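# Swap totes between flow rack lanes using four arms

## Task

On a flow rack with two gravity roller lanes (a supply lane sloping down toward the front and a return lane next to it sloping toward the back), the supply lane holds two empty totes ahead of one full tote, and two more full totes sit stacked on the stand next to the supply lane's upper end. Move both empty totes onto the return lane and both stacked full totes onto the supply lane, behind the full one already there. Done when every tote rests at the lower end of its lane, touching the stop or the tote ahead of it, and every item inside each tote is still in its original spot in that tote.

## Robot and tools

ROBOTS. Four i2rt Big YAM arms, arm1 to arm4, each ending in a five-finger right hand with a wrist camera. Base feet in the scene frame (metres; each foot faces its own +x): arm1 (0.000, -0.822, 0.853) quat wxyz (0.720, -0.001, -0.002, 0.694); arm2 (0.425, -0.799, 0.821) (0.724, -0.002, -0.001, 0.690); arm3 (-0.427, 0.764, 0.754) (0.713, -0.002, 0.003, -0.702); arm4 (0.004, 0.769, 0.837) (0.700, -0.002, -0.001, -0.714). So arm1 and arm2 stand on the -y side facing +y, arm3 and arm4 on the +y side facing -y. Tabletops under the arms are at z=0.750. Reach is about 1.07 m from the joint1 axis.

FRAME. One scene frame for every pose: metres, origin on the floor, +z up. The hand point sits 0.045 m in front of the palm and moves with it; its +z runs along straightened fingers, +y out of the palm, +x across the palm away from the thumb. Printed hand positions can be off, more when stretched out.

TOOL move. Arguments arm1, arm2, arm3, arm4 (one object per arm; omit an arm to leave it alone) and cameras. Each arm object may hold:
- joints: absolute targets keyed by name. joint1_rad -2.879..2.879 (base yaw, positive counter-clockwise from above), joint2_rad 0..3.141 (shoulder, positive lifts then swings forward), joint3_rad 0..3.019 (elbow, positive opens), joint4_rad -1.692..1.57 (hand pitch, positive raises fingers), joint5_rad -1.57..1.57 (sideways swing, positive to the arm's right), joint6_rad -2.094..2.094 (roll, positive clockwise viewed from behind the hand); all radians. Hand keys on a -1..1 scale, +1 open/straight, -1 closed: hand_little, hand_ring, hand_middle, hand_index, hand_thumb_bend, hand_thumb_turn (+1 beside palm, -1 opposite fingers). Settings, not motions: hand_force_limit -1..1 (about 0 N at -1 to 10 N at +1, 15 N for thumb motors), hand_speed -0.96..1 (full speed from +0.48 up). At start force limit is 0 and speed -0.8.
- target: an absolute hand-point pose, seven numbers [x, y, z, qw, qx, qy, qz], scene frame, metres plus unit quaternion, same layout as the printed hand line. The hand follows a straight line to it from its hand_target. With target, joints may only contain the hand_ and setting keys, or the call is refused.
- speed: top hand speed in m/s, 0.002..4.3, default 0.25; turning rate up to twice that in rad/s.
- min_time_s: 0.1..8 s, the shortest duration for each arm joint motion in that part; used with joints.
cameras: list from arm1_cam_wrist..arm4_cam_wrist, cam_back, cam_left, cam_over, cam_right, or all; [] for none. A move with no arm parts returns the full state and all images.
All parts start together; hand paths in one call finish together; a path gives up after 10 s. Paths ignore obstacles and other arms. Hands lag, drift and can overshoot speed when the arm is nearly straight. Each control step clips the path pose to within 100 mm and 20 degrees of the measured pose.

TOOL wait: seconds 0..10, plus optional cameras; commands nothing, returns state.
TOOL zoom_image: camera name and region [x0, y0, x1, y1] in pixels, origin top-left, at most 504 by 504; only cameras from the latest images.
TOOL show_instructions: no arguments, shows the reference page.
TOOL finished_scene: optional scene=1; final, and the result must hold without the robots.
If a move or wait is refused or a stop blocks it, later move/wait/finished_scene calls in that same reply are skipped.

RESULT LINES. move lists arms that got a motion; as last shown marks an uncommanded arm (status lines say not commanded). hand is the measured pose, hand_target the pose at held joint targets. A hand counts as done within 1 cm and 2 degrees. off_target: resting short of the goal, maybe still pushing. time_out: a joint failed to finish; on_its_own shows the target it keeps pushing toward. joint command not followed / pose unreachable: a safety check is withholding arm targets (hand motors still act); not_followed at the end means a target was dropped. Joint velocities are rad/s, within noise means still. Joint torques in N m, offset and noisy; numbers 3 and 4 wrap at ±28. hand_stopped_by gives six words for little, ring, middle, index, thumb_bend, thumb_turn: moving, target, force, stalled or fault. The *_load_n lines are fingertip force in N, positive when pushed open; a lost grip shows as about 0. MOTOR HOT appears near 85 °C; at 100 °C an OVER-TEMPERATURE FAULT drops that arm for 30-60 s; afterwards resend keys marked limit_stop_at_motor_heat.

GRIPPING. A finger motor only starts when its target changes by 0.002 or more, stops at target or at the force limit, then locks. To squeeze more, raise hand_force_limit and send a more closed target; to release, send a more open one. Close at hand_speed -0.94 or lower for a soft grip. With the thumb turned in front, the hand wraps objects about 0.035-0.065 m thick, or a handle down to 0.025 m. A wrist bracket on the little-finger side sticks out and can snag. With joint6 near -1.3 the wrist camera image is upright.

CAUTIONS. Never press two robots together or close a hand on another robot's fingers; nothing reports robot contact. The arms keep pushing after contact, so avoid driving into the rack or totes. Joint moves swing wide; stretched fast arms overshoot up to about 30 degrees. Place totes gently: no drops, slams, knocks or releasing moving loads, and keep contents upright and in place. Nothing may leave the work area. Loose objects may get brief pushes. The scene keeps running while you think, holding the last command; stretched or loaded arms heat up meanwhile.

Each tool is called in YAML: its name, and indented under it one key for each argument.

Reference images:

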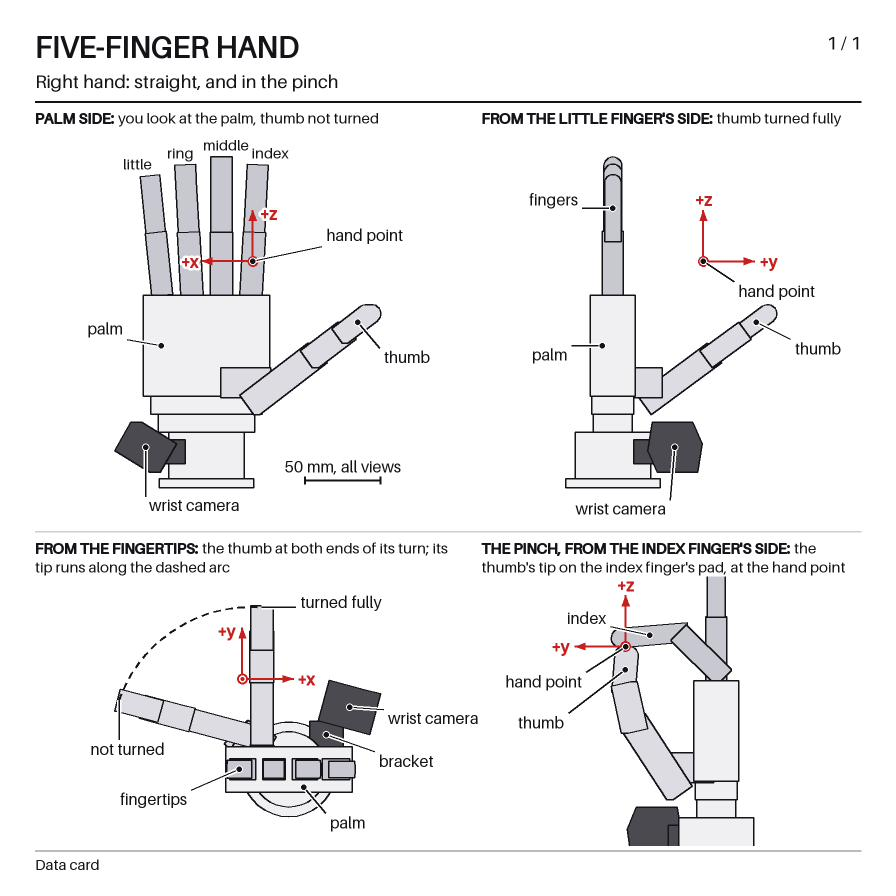

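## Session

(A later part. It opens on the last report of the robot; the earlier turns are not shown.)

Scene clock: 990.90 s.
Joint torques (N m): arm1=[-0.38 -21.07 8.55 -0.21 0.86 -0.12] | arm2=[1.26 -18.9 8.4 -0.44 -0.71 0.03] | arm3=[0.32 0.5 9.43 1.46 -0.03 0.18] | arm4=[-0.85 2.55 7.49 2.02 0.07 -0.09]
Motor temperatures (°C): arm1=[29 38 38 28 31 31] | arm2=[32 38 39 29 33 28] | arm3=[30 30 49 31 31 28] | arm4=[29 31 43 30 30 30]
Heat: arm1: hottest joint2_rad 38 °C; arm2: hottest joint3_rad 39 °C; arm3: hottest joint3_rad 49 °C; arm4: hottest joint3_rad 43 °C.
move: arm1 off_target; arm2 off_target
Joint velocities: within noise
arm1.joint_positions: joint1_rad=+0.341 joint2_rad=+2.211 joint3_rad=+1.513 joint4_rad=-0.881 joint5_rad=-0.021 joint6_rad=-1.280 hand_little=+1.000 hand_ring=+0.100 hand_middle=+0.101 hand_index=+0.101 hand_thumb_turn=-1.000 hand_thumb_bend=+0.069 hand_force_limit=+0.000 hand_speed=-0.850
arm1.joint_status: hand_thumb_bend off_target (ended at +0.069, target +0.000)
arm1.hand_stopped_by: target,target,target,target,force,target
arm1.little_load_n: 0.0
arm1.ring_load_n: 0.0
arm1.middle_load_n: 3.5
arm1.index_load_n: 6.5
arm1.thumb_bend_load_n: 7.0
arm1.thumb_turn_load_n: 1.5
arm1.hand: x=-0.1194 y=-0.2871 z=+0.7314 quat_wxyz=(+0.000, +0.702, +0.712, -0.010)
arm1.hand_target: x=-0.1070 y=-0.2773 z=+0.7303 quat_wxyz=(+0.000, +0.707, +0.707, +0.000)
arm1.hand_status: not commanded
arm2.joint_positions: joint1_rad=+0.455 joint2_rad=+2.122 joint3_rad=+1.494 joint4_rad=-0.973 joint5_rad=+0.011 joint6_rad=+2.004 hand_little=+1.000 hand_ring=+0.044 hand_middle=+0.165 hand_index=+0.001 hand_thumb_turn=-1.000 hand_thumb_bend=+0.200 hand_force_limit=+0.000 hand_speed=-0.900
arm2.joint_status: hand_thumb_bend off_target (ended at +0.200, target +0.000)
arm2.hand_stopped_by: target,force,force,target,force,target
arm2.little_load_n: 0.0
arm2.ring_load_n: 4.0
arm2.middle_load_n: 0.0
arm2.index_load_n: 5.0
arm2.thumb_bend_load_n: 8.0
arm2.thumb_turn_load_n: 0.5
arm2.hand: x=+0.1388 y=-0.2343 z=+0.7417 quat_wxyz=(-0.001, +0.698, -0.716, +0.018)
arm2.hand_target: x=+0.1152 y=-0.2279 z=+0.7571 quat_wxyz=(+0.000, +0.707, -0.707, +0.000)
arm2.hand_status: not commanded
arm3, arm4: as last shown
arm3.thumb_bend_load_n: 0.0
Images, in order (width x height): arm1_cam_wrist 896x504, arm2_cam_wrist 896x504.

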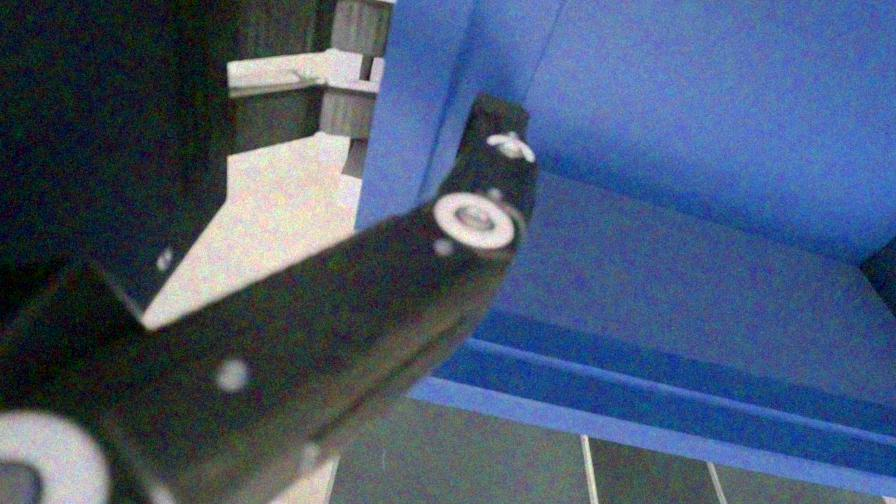

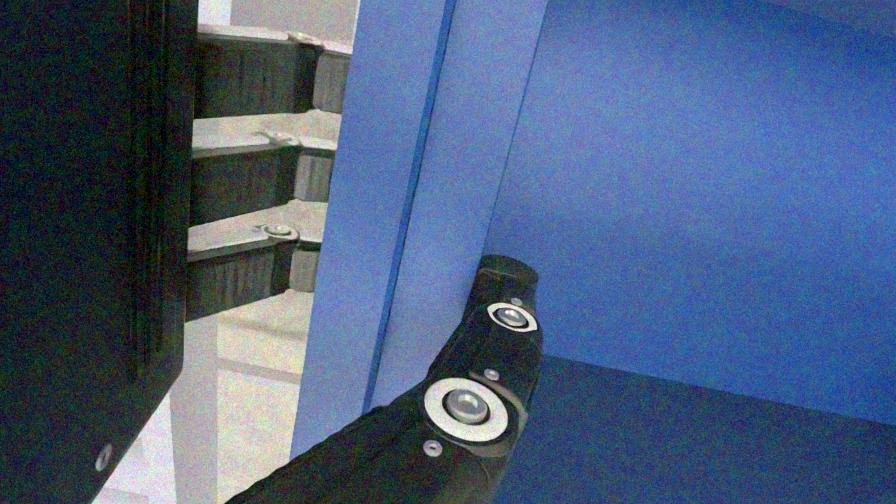

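move:
  arm1: {"target":[-0.107,-0.277,0.780,0,0.7071,0.7071,0],"speed":0.06}
  arm2: {"target":[0.118,-0.227,0.795,0,0.7071,-0.7071,0],"speed":0.06}
  cameras: ["cam_left","cam_right","arm1_cam_wrist","arm2_cam_wrist"]

Scene clock: 999.63 s.
Joint torques (N m): arm1=[-0.32 -23.88 9.78 -0.94 0.8 -0.12] | arm2=[0.79 -20.66 9.01 -0.31 -0.66 -0.03] | arm3=[-0.32 0.67 9.55 1.74 -0.07 0.12] | arm4=[-0.79 2.96 7.47 2 0.07 -0.08]
Motor temperatures (°C): arm1=[29 38 38 28 31 31] | arm2=[32 38 39 29 33 28] | arm3=[30 30 49 31 31 28] | arm4=[29 31 43 30 30 30]
Heat: arm1: hottest joint2_rad 38 °C; arm2: hottest joint3_rad 39 °C; arm3: hottest joint3_rad 49 °C; arm4: hottest joint3_rad 43 °C.
move: arm1 off_target; arm2 off_target
Joint velocities: within noise
arm1.joint_positions: joint1_rad=+0.341 joint2_rad=+2.169 joint3_rad=+1.513 joint4_rad=-0.957 joint5_rad=-0.020 joint6_rad=-1.281 hand_little=+1.000 hand_ring=+0.100 hand_middle=+0.101 hand_index=+0.101 hand_thumb_turn=-1.000 hand_thumb_bend=+0.068 hand_force_limit=+0.000 hand_speed=-0.850
arm1.joint_status: not commanded
arm1.hand_stopped_by: target,target,target,target,force,target
arm1.little_load_n: 0.0
arm1.ring_load_n: 0.0
arm1.middle_load_n: 1.0
arm1.index_load_n: 3.5
arm1.thumb_bend_load_n: 0.0
arm1.thumb_turn_load_n: 0.5
arm1.hand: x=-0.1161 y=-0.2968 z=+0.7576 quat_wxyz=(+0.016, +0.702, +0.711, -0.017)
arm1.hand_target: x=-0.1068 y=-0.2777 z=+0.7800 quat_wxyz=(+0.000, +0.707, +0.707, +0.000)
arm1.hand_status: off_target (0.031 m and 2.7 deg from the pose sent, 0.051 m and 1.3 deg at the start)
arm2.joint_positions: joint1_rad=+0.455 joint2_rad=+2.088 joint3_rad=+1.503 joint4_rad=-1.051 joint5_rad=+0.010 joint6_rad=+2.005 hand_little=+1.000 hand_ring=+0.044 hand_middle=+0.165 hand_index=+0.001 hand_thumb_turn=-1.000 hand_thumb_bend=+0.200 hand_force_limit=+0.000 hand_speed=-0.900
arm2.joint_status: not commanded
arm2.hand_stopped_by: target,force,force,target,force,target
arm2.little_load_n: 0.0
arm2.ring_load_n: 3.0
arm2.middle_load_n: 0.0
arm2.index_load_n: 4.0
arm2.thumb_bend_load_n: 5.5
arm2.thumb_turn_load_n: 1.0
arm2.hand: x=+0.1427 y=-0.2437 z=+0.7620 quat_wxyz=(+0.005, +0.697, -0.716, +0.035)
arm2.hand_target: x=+0.1186 y=-0.2285 z=+0.7956 quat_wxyz=(+0.000, +0.707, -0.707, +0.000)
arm2.hand_status: off_target (0.044 m and 4.3 deg from the pose sent, 0.058 m and 2.5 deg at the start)
arm3, arm4: as last shown
pictures: arm1_cam_wrist, arm2_cam_wrist, cam_left, cam_right
Images, in order (width x height): arm1_cam_wrist 896x504, arm2_cam_wrist 896x504, cam_left 896x504, cam_right 896x504.

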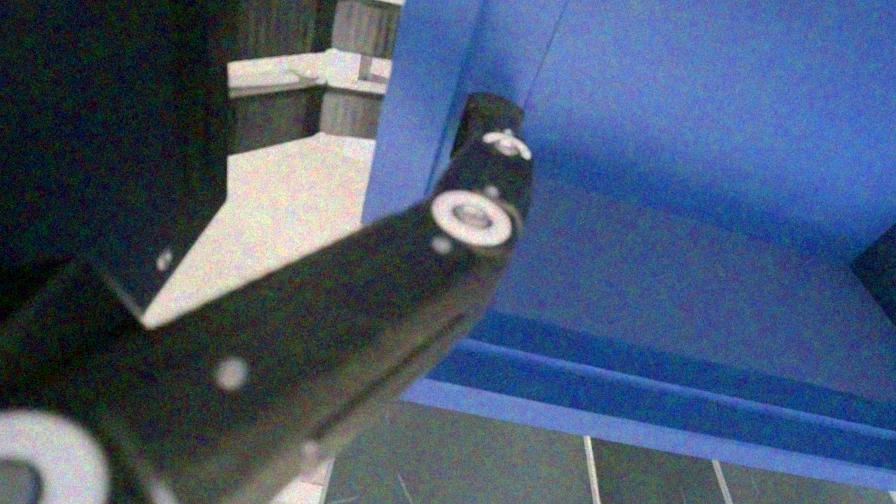

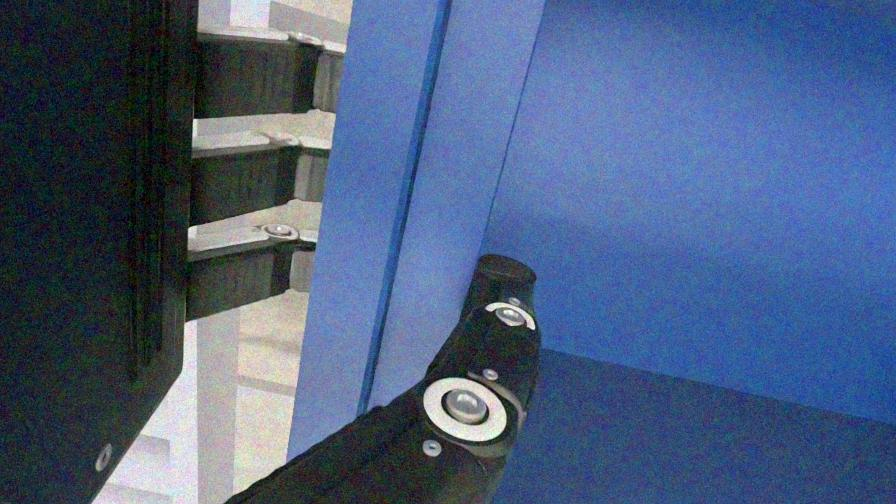

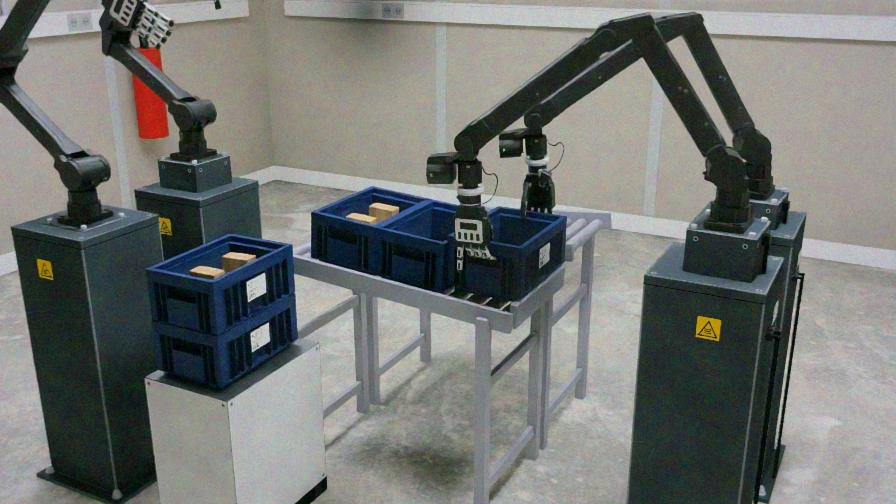

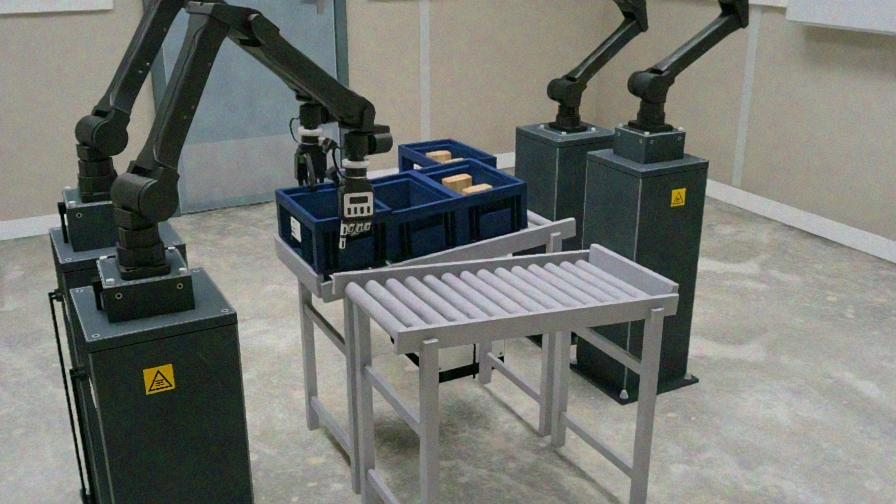

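move:
  arm4: {"target":[0.036,0.30,1.05,0,0,1,0],"speed":0.4}
  cameras: ["cam_left"]

move:
  arm4: {"target":[0.036,0.04,0.88,0,0,1,0],"speed":0.25}
  cameras: ["cam_left","cam_over","cam_right","arm4_cam_wrist"]

Scene clock: 1046.07 s.
Joint torques (N m): arm1=[-0.26 -23.94 9.81 -0.94 0.81 -0.12] | arm2=[1.03 -20.66 8.98 -0.27 -0.65 -0.03] | arm3=[0.15 0.97 9.28 1.98 -0.02 0.16] | arm4=[-1.26 -16.5 10.41 -0.59 -0.03 0.01]
Motor temperatures (°C): arm1=[29 40 39 28 31 31] | arm2=[32 38 38 29 33 28] | arm3=[30 30 49 31 31 28] | arm4=[29 31 43 29 30 29]
Heat: arm1: hottest joint2_rad 40 °C; arm2: hottest joint2_rad 38 °C; arm3: hottest joint3_rad 49 °C; arm4: hottest joint3_rad 43 °C.
move: arm4 off_target
Joint velocities: within noise
arm1, arm2, arm3: as last shown
arm1.middle_load_n: 1.5
arm1.thumb_turn_load_n: 0.0
arm1.hand_target: x=-0.1069 y=-0.2777 z=+0.7800 quat_wxyz=(+0.000, +0.707, +0.707, +0.000)
arm2.thumb_bend_load_n: 6.0
arm4.joint_positions: joint1_rad=+0.031 joint2_rad=+1.732 joint3_rad=+1.647 joint4_rad=-1.524 joint5_rad=+0.000 joint6_rad=-0.007 hand_little=+1.000 hand_ring=+1.000 hand_middle=+1.000 hand_index=+1.000 hand_thumb_turn=+1.000 hand_thumb_bend=+1.000 hand_force_limit=+0.000 hand_speed=-0.800
arm4.joint_status: not commanded
arm4.hand_stopped_by: target,target,target,target,target,target
arm4.little_load_n: 0.0
arm4.ring_load_n: 0.0
arm4.middle_load_n: 0.0
arm4.index_load_n: 0.0
arm4.thumb_bend_load_n: 0.0
arm4.thumb_turn_load_n: 0.0
arm4.hand: x=+0.0393 y=+0.3110 z=+1.0350 quat_wxyz=(+0.001, +0.009, -1.000, -0.016)
arm4.hand_target: x=+0.0359 y=+0.3007 z=+1.0500 quat_wxyz=(+0.000, +0.000, -1.000, +0.000)
arm4.hand_status: off_target (0.019 m and 2.2 deg from the pose sent, 0.384 m and 87.2 deg at the start)
Images, in order (width x height): cam_left 896x504.

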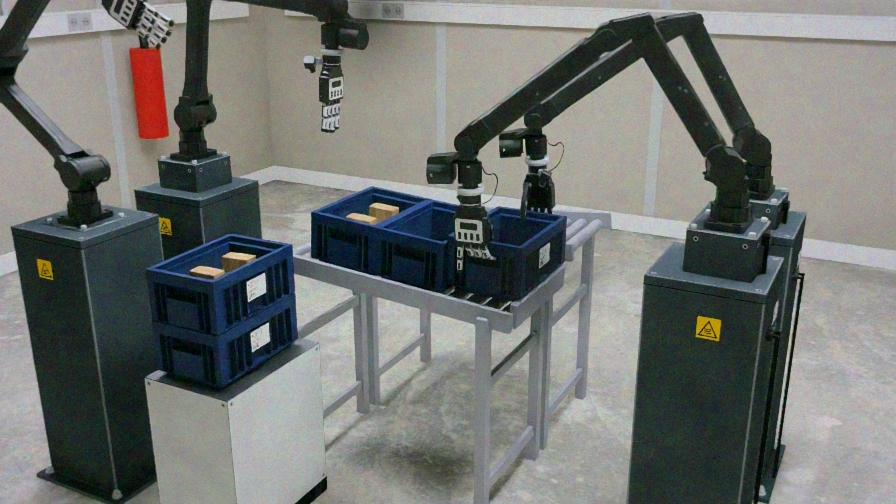

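Scene clock: 1048.30 s.
Joint torques (N m): arm1=[-0.38 -23.88 9.81 -0.92 0.8 -0.12] | arm2=[0.97 -20.72 9.03 -0.31 -0.66 -0.03] | arm3=[0.32 0.26 9.5 1.78 -0.03 0.14] | arm4=[-1.49 -26.58 10.45 -0.39 -0.07 0]
Motor temperatures (°C): arm1=[29 40 39 28 31 31] | arm2=[32 38 38 29 33 28] | arm3=[30 30 49 31 31 28] | arm4=[29 32 43 29 30 29]
Heat: arm1: hottest joint2_rad 40 °C; arm2: hottest joint2_rad 38 °C; arm3: hottest joint3_rad 49 °C; arm4: hottest joint3_rad 43 °C.
move: arm4 off_target
Joint velocities: within noise
arm1, arm2, arm3: as last shown
arm1.middle_load_n: 1.0
arm1.index_load_n: 4.0
arm1.thumb_turn_load_n: 0.5
arm2.thumb_bend_load_n: 5.5
arm4.joint_positions: joint1_rad=+0.030 joint2_rad=+2.672 joint3_rad=+2.838 joint4_rad=-1.677 joint5_rad=-0.001 joint6_rad=+0.001 hand_little=+1.000 hand_ring=+1.000 hand_middle=+1.000 hand_index=+1.000 hand_thumb_turn=+1.000 hand_thumb_bend=+1.000 hand_force_limit=+0.000 hand_speed=-0.800
arm4.joint_status: not commanded
arm4.hand_stopped_by: target,target,target,target,target,target
arm4.little_load_n: 0.0
arm4.ring_load_n: 0.0
arm4.middle_load_n: 0.0
arm4.index_load_n: 0.0
arm4.thumb_bend_load_n: 0.0
arm4.thumb_turn_load_n: 0.0
arm4.hand: x=+0.0422 y=+0.0469 z=+0.8739 quat_wxyz=(+0.000, +0.005, -0.999, +0.032)
arm4.hand_target: x=+0.0358 y=+0.0414 z=+0.8797 quat_wxyz=(-0.001, -0.004, -0.999, +0.043)
arm4.hand_status: off_target (0.011 m and 3.7 deg from the pose sent, 0.312 m and 2.2 deg at the start; a joint's target at an end of its range on 24 of 67 steps)
pictures: arm4_cam_wrist, cam_left, cam_over, cam_right
Images, in order (width x height): arm4_cam_wrist 896x504, cam_left 896x504, cam_over 896x504, cam_right 896x504.

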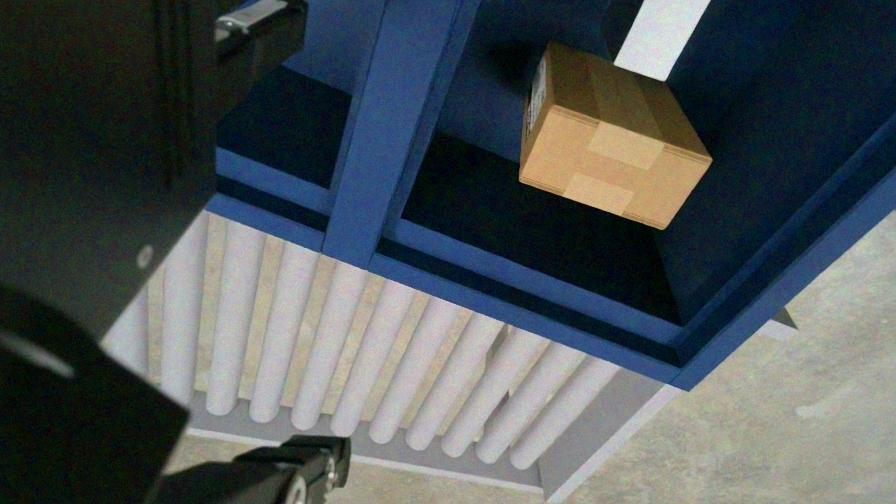

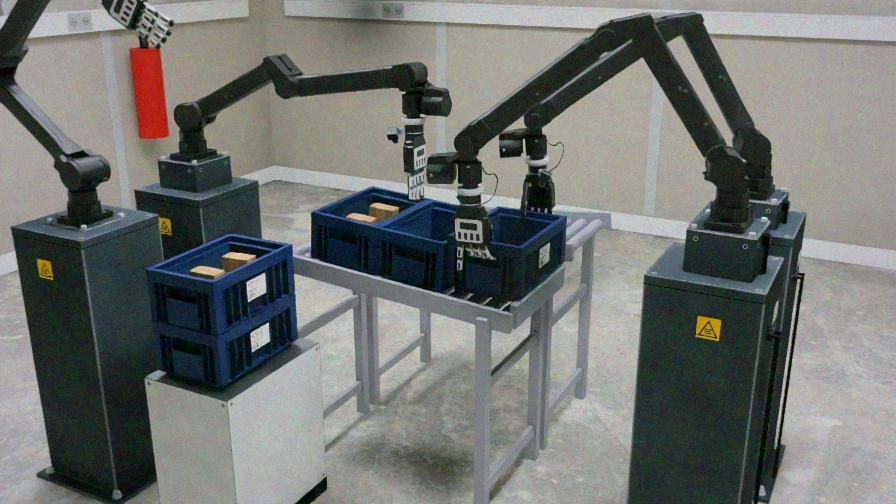

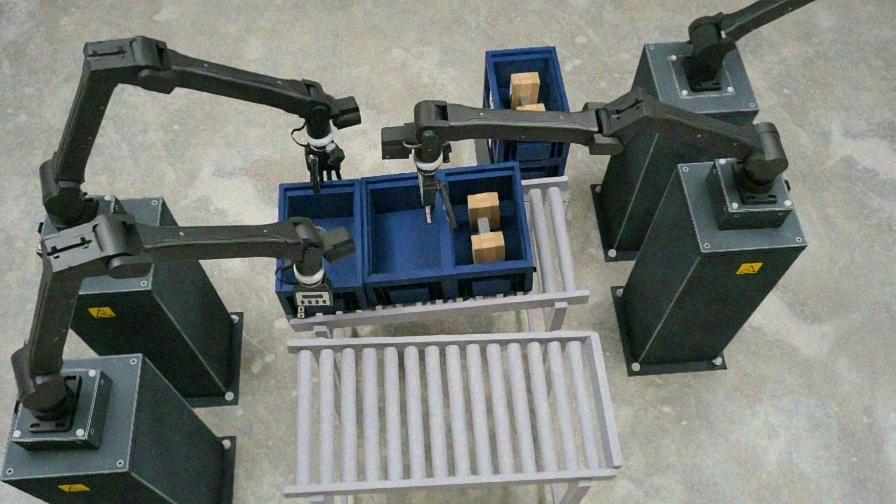

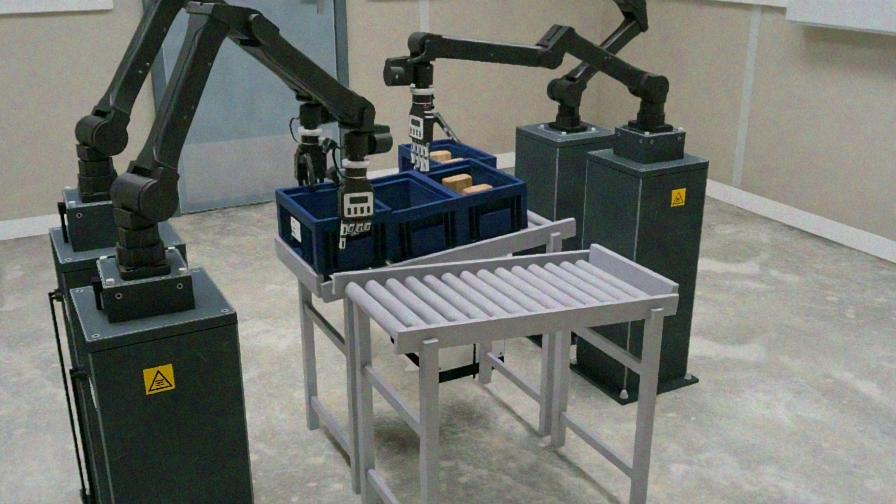

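move:
  arm4: {"target":[0.036,0.040,0.765,0,0,1,0],"speed":0.12}
  cameras: ["cam_left","cam_right","arm4_cam_wrist"]

zoom_image:
  camera: "cam_right"
  region: [340, 60, 560, 260]

Scene clock: 1103.00 s.
Joint torques (N m): arm1=[-0.26 -23.94 9.78 -0.94 0.8 -0.13] | arm2=[0.97 -20.66 9.06 -0.28 -0.66 -0.03] | arm3=[-0.09 1.79 9.5 1.69 -0.02 0.14] | arm4=[-1.55 -26.93 10.04 -0.34 0.02 -0.04]
Motor temperatures (°C): arm1=[29 42 40 28 31 31] | arm2=[32 38 39 29 33 28] | arm3=[30 30 49 31 31 28] | arm4=[29 46 45 29 30 29]
Heat: arm1: hottest joint2_rad 42 °C; arm2: hottest joint3_rad 39 °C; arm3: hottest joint3_rad 49 °C; arm4: hottest joint2_rad 46 °C.
move: arm4 done
Joint velocities: within noise
arm1, arm2, arm3: as last shown
arm1.thumb_turn_load_n: 0.0
arm2.thumb_bend_load_n: 6.0
arm2.thumb_turn_load_n: 0.5
arm4.joint_positions: joint1_rad=+0.030 joint2_rad=+2.850 joint3_rad=+2.888 joint4_rad=-1.617 joint5_rad=-0.001 joint6_rad=+0.001 hand_little=+1.000 hand_ring=+1.000 hand_middle=+1.000 hand_index=+1.000 hand_thumb_turn=+1.000 hand_thumb_bend=+1.000 hand_force_limit=+0.000 hand_speed=-0.800
arm4.joint_status: not commanded
arm4.hand_stopped_by: target,target,target,target,target,target
arm4.little_load_n: 0.0
arm4.ring_load_n: 0.0
arm4.middle_load_n: 0.0
arm4.index_load_n: 0.0
arm4.thumb_bend_load_n: 0.0
arm4.thumb_turn_load_n: 0.0
arm4.hand: x=+0.0421 y=+0.0459 z=+0.7621 quat_wxyz=(+0.000, +0.005, -1.000, -0.002)
arm4.hand_target: x=+0.0358 y=+0.0410 z=+0.7649 quat_wxyz=(+0.000, -0.001, -1.000, +0.007)
arm4.hand_status: done (0.009 m and 0.6 deg from the pose sent, 0.109 m and 3.8 deg at the start; a joint's target at an end of its range on 17 of 58 steps)
pictures: arm4_cam_wrist, cam_left, cam_right
Images, in order (width x height): arm4_cam_wrist 896x504, cam_left 896x504, cam_right 896x504.

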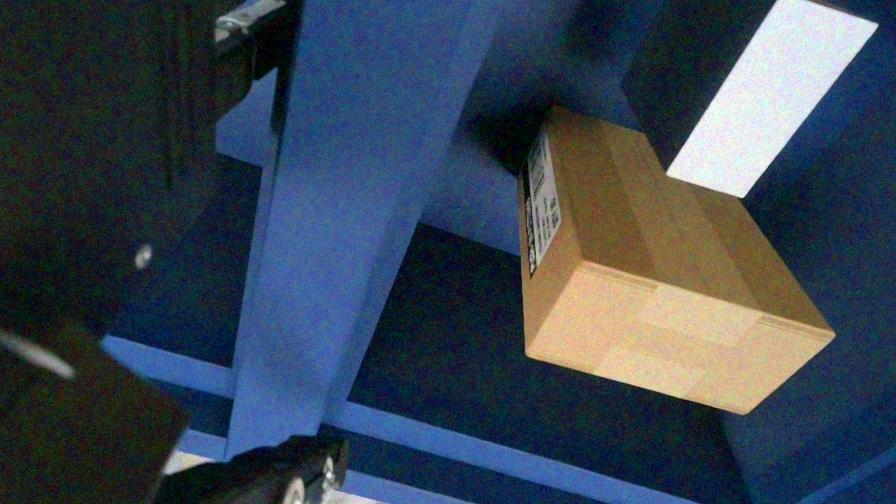

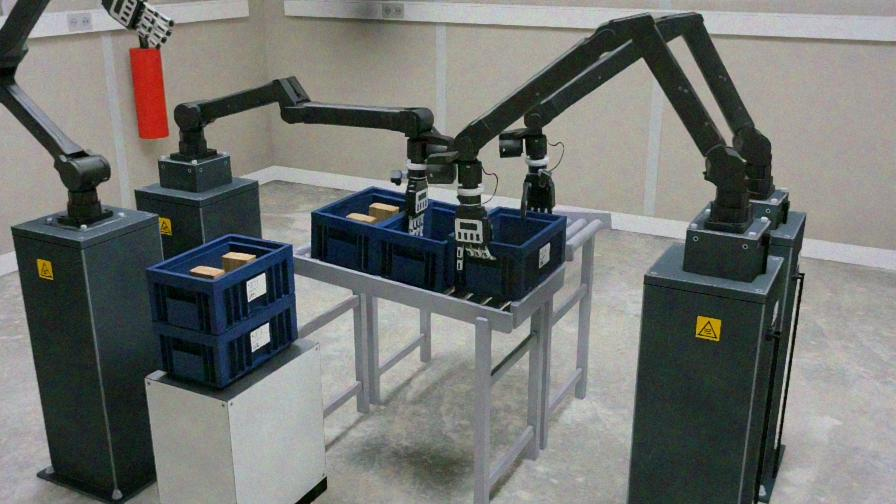

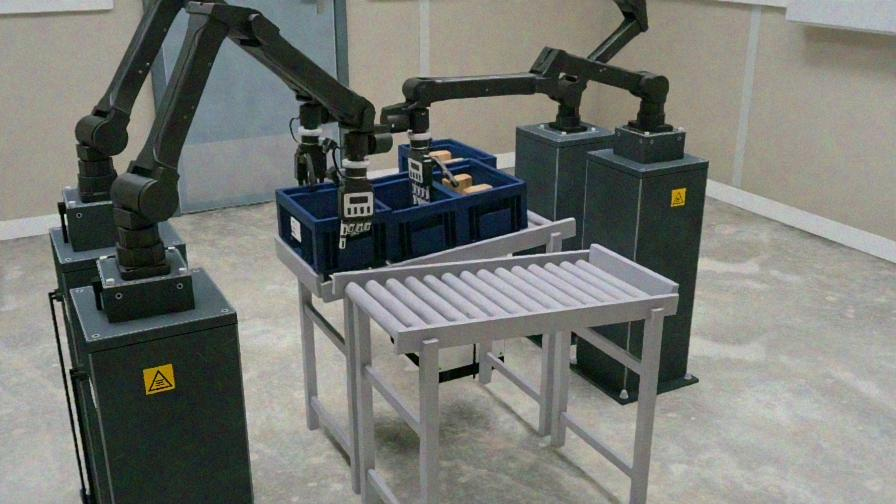

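Scaled by 2.291.

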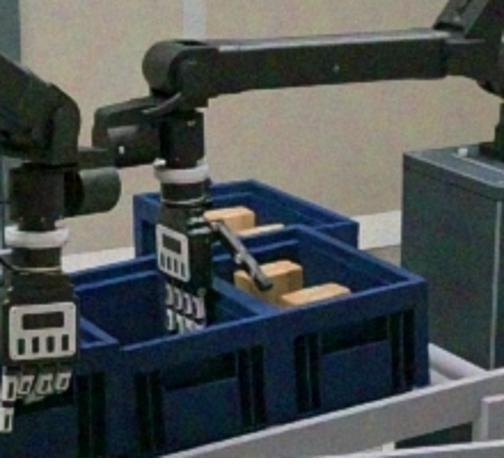

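move:
  arm4: {"target":[0.036,0.065,0.762,0,0,1,0],"speed":0.08}
  cameras: ["cam_over","arm4_cam_wrist"]

Scene clock: 1109.47 s.
Joint torques (N m): arm1=[-0.32 -23.88 9.83 -0.94 0.8 -0.12] | arm2=[0.97 -20.72 9.05 -0.27 -0.66 -0.03] | arm3=[0.26 0.79 9.51 1.94 -0.06 0.15] | arm4=[-1.61 -27.81 6.12 0.23 0.07 -0.07]
Motor temperatures (°C): arm1=[29 42 40 28 31 31] | arm2=[32 38 39 29 33 28] | arm3=[30 30 49 31 31 28] | arm4=[29 47 45 29 30 29]
Heat: arm1: hottest joint2_rad 42 °C; arm2: hottest joint3_rad 39 °C; arm3: hottest joint3_rad 49 °C; arm4: hottest joint2_rad 47 °C.
move: arm4 done
Joint velocities: within noise
arm1, arm2, arm3: as last shown
arm1.index_load_n: 3.5
arm2.ring_load_n: 2.5
arm2.middle_load_n: 0.5
arm2.index_load_n: 4.5
arm2.thumb_bend_load_n: 5.5
arm2.thumb_turn_load_n: 1.0
arm4.joint_positions: joint1_rad=+0.030 joint2_rad=+2.657 joint3_rad=+2.516 joint4_rad=-1.424 joint5_rad=-0.001 joint6_rad=+0.002 hand_little=+1.000 hand_ring=+1.000 hand_middle=+1.000 hand_index=+1.000 hand_thumb_turn=+1.000 hand_thumb_bend=+1.000 hand_force_limit=+0.000 hand_speed=-0.800
arm4.joint_status: not commanded
arm4.hand_stopped_by: target,target,target,target,target,target
arm4.little_load_n: 0.0
arm4.ring_load_n: 0.0
arm4.middle_load_n: 0.0
arm4.index_load_n: 0.0
arm4.thumb_bend_load_n: 0.0
arm4.thumb_turn_load_n: 0.0
arm4.hand: x=+0.0420 y=+0.0610 z=+0.7655 quat_wxyz=(+0.000, +0.004, -1.000, +0.006)
arm4.hand_target: x=+0.0359 y=+0.0651 z=+0.7619 quat_wxyz=(+0.000, +0.000, -1.000, +0.000)
arm4.hand_status: done (0.008 m and 0.8 deg from the pose sent, 0.020 m and 0.6 deg at the start)
pictures: arm4_cam_wrist, cam_over
Images, in order (width x height): arm4_cam_wrist 896x504, cam_over 896x504.

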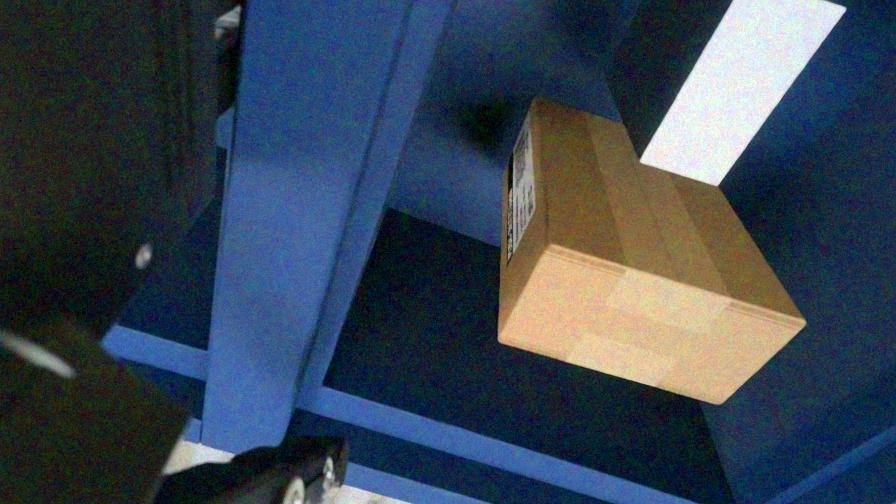

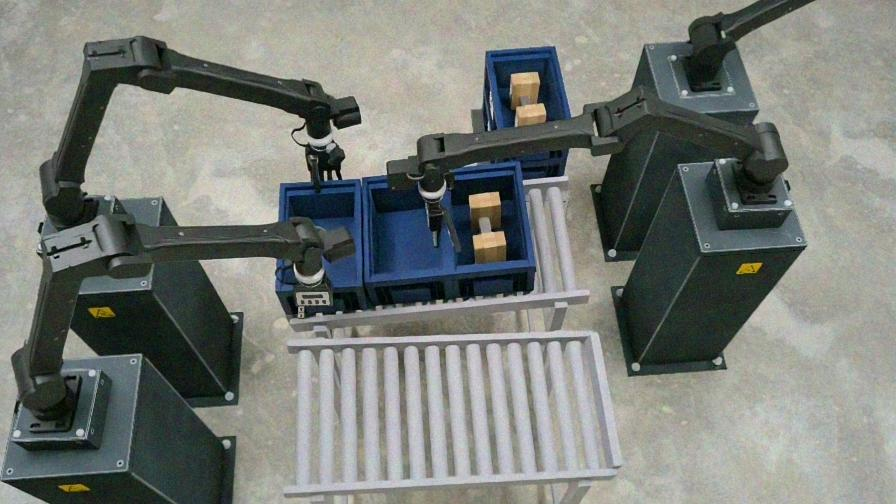

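move:
  arm1: {"target":[-0.107,-0.280,0.920,0,0.7071,0.7071,0],"speed":0.08}
  arm2: {"target":[0.118,-0.230,0.942,0,0.7071,-0.7071,0],"speed":0.08}
  cameras: ["cam_left","cam_right","cam_over"]

Scene clock: 1155.83 s.
Joint torques (N m): arm1=[-0.38 -22.89 11.99 -1.18 0.74 -0.12] | arm2=[1.03 -20.19 11.4 -0.44 -0.64 -0.02] | arm3=[0.97 0.03 9.37 1.69 -0.01 0.18] | arm4=[-0.97 -27.28 5.93 0.23 0.02 -0.07]
Motor temperatures (°C): arm1=[29 42 40 28 31 31] | arm2=[32 39 39 29 33 28] | arm3=[30 30 49 31 31 28] | arm4=[29 47 43 29 30 29]
Heat: arm1: hottest joint2_rad 42 °C; arm2: hottest joint2_rad 39 °C; arm3: hottest joint3_rad 49 °C; arm4: hottest joint2_rad 47 °C.
move: arm1 off_target; arm2 off_target
Joint velocities: within noise
arm1.joint_positions: joint1_rad=+0.341 joint2_rad=+1.995 joint3_rad=+1.620 joint4_rad=-1.241 joint5_rad=-0.018 joint6_rad=-1.281 hand_little=+1.000 hand_ring=+0.100 hand_middle=+0.101 hand_index=+0.100 hand_thumb_turn=-1.000 hand_thumb_bend=+0.068 hand_force_limit=+0.000 hand_speed=-0.850
arm1.joint_status: not commanded
arm1.hand_stopped_by: target,target,target,target,force,target
arm1.little_load_n: 0.0
arm1.ring_load_n: 0.0
arm1.middle_load_n: 1.0
arm1.index_load_n: 3.0
arm1.thumb_bend_load_n: 0.0
arm1.thumb_turn_load_n: 0.0
arm1.hand: x=-0.1166 y=-0.2961 z=+0.8937 quat_wxyz=(+0.017, +0.702, +0.711, -0.016)
arm1.hand_target: x=-0.1069 y=-0.2811 z=+0.9199 quat_wxyz=(+0.000, +0.707, +0.707, +0.000)
arm1.hand_status: off_target (0.032 m and 2.8 deg from the pose sent, 0.164 m and 2.7 deg at the start)
arm2.joint_positions: joint1_rad=+0.455 joint2_rad=+1.942 joint3_rad=+1.659 joint4_rad=-1.372 joint5_rad=+0.010 joint6_rad=+2.005 hand_little=+1.000 hand_ring=+0.044 hand_middle=+0.165 hand_index=+0.001 hand_thumb_turn=-1.000 hand_thumb_bend=+0.200 hand_force_limit=+0.000 hand_speed=-0.900
arm2.joint_status: not commanded
arm2.hand_stopped_by: target,force,force,target,force,target
arm2.little_load_n: 0.0
arm2.ring_load_n: 3.0
arm2.middle_load_n: 0.0
arm2.index_load_n: 4.5
arm2.thumb_bend_load_n: 5.5
arm2.thumb_turn_load_n: 1.5
arm2.hand: x=+0.1429 y=-0.2459 z=+0.8986 quat_wxyz=(+0.009, +0.697, -0.716, +0.043)
arm2.hand_target: x=+0.1193 y=-0.2326 z=+0.9424 quat_wxyz=(+0.000, +0.707, -0.707, +0.000)
arm2.hand_status: off_target (0.053 m and 5.3 deg from the pose sent, 0.182 m and 4.3 deg at the start)
arm3.joint_positions: joint1_rad=-0.026 joint2_rad=+0.630 joint3_rad=+1.389 joint4_rad=-1.340 joint5_rad=-0.157 joint6_rad=+1.589 hand_little=+1.000 hand_ring=+1.000 hand_middle=+1.000 hand_index=+1.000 hand_thumb_turn=+1.000 hand_thumb_bend=+1.000 hand_force_limit=+0.000 hand_speed=-0.800
arm3.joint_status: not commanded
arm3.hand_stopped_by: target,target,target,target,target,target
arm3.little_load_n: 0.0
arm3.ring_load_n: 0.0
arm3.middle_load_n: 0.0
arm3.index_load_n: 0.0
arm3.thumb_bend_load_n: 0.0
arm3.thumb_turn_load_n: 0.0
arm3.hand: x=-0.3370 y=+0.4980 z=+1.3101 quat_wxyz=(-0.382, -0.602, -0.639, +0.287)
arm3.hand_target: x=-0.3372 y=+0.5000 z=+1.3192 quat_wxyz=(-0.389, -0.602, -0.634, +0.291)
arm3.hand_status: not commanded
arm4: as last shown
pictures: cam_left, cam_over, cam_right
Images, in order (width x height): cam_left 896x504, cam_over 896x504, cam_right 896x504.

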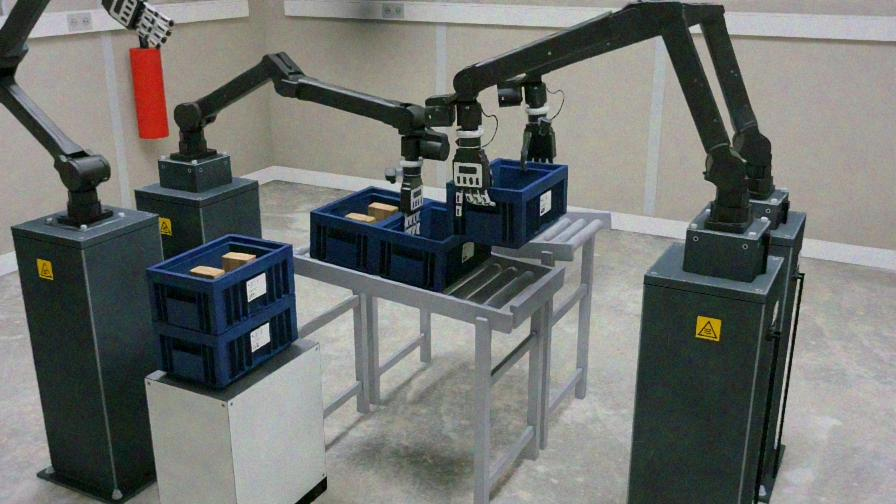

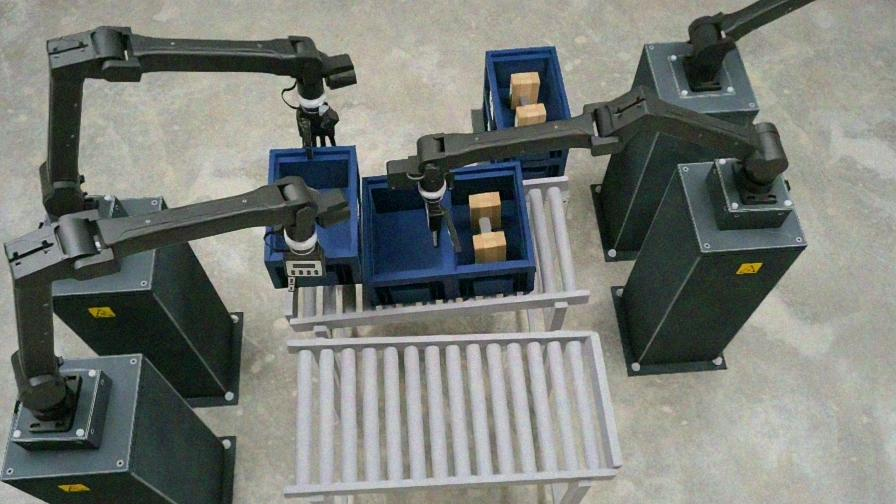

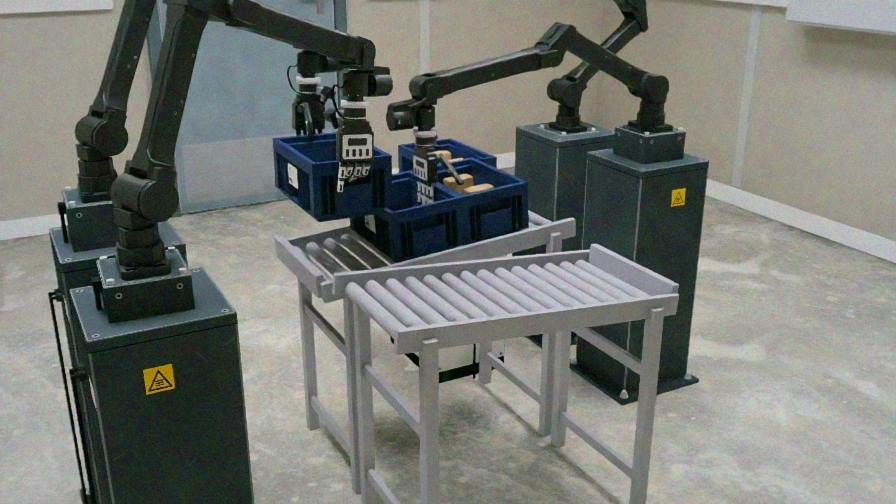

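move:
  arm1: {"target":[0.093,-0.281,0.920,0,0.7071,0.7071,0],"speed":0.12}
  arm2: {"target":[0.319,-0.232,0.942,0,0.7071,-0.7071,0],"speed":0.12}
  cameras: ["cam_left","cam_right","cam_over"]

Scene clock: 1174.93 s.
Joint torques (N m): arm1=[-0.5 -21.77 9.32 -0.4 0.74 -0.28] | arm2=[0.85 -19.19 7.62 0.42 -1.16 -0.11] | arm3=[0.26 0.91 9.42 1.87 -0.01 0.21] | arm4=[-1.44 -27.16 6.01 0.18 0.03 -0.03]
Motor temperatures (°C): arm1=[29 43 41 28 31 31] | arm2=[32 40 39 29 33 28] | arm3=[30 30 49 31 31 28] | arm4=[29 47 42 29 30 29]
Heat: arm1: hottest joint2_rad 43 °C; arm2: hottest joint2_rad 40 °C; arm3: hottest joint3_rad 49 °C; arm4: hottest joint2_rad 47 °C.
move: arm1 off_target; arm2 off_target
Joint velocities: within noise
arm1.joint_positions: joint1_rad=+0.003 joint2_rad=+1.935 joint3_rad=+1.559 joint4_rad=-1.228 joint5_rad=-0.018 joint6_rad=-1.609 hand_little=+1.000 hand_ring=+0.100 hand_middle=+0.101 hand_index=+0.100 hand_thumb_turn=-1.000 hand_thumb_bend=+0.068 hand_force_limit=+0.000 hand_speed=-0.850
arm1.joint_status: not commanded
arm1.hand_stopped_by: target,target,target,target,force,target
arm1.little_load_n: 0.0
arm1.ring_load_n: 0.5
arm1.middle_load_n: 1.5
arm1.index_load_n: 5.5
arm1.thumb_bend_load_n: 0.0
arm1.thumb_turn_load_n: 0.0
arm1.hand: x=+0.0767 y=-0.2857 z=+0.9052 quat_wxyz=(+0.006, +0.706, +0.708, -0.016)
arm1.hand_target: x=+0.0928 y=-0.2814 z=+0.9200 quat_wxyz=(+0.000, +0.707, +0.707, +0.000)
arm1.hand_status: off_target (0.023 m and 2.0 deg from the pose sent, 0.212 m and 2.8 deg at the start)
arm2.joint_positions: joint1_rad=+0.111 joint2_rad=+1.820 joint3_rad=+1.518 joint4_rad=-1.329 joint5_rad=+0.021 joint6_rad=+1.668 hand_little=+1.000 hand_ring=+0.044 hand_middle=+0.165 hand_index=+0.001 hand_thumb_turn=-1.000 hand_thumb_bend=+0.200 hand_force_limit=+0.000 hand_speed=-0.900
arm2.joint_status: not commanded
arm2.hand_stopped_by: target,force,force,target,force,target
arm2.little_load_n: 0.0
arm2.ring_load_n: 4.0
arm2.middle_load_n: 0.0
arm2.index_load_n: 6.0
arm2.thumb_bend_load_n: 8.0
arm2.thumb_turn_load_n: 1.0
arm2.hand: x=+0.3360 y=-0.2377 z=+0.9157 quat_wxyz=(+0.010, +0.695, -0.718, +0.032)
arm2.hand_target: x=+0.3193 y=-0.2327 z=+0.9418 quat_wxyz=(+0.000, +0.707, -0.707, +0.000)
arm2.hand_status: off_target (0.032 m and 4.3 deg from the pose sent, 0.182 m and 5.3 deg at the start)
arm3, arm4: as last shown
pictures: cam_left, cam_over, cam_right
Images, in order (width x height): cam_left 896x504, cam_over 896x504, cam_right 896x504.

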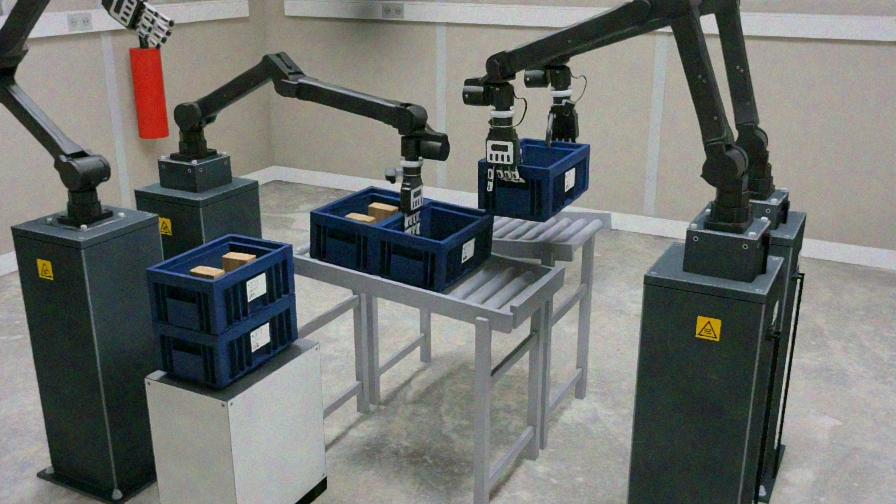

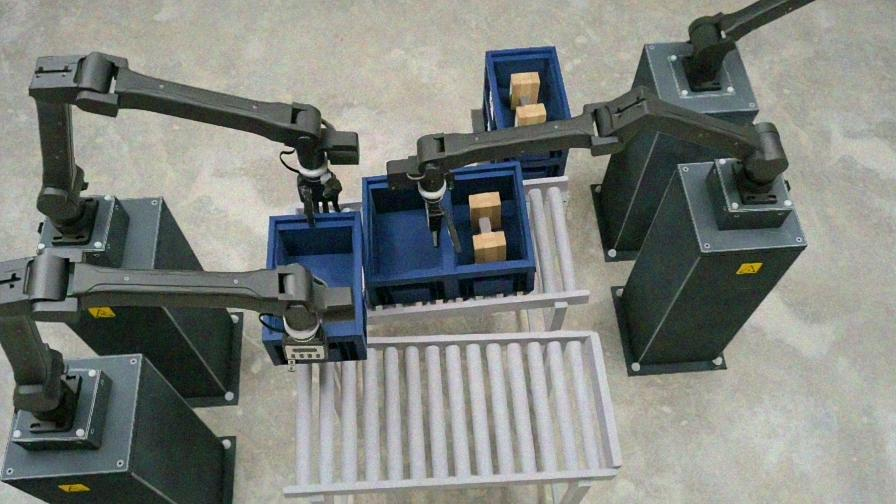

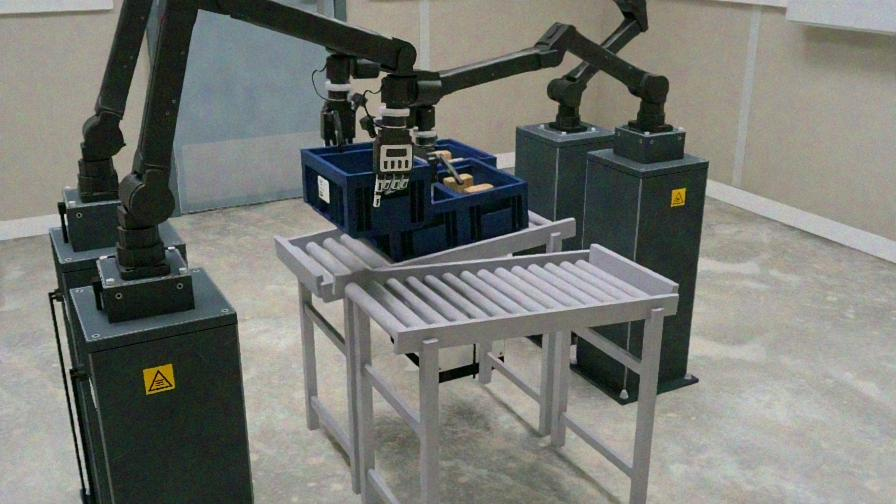

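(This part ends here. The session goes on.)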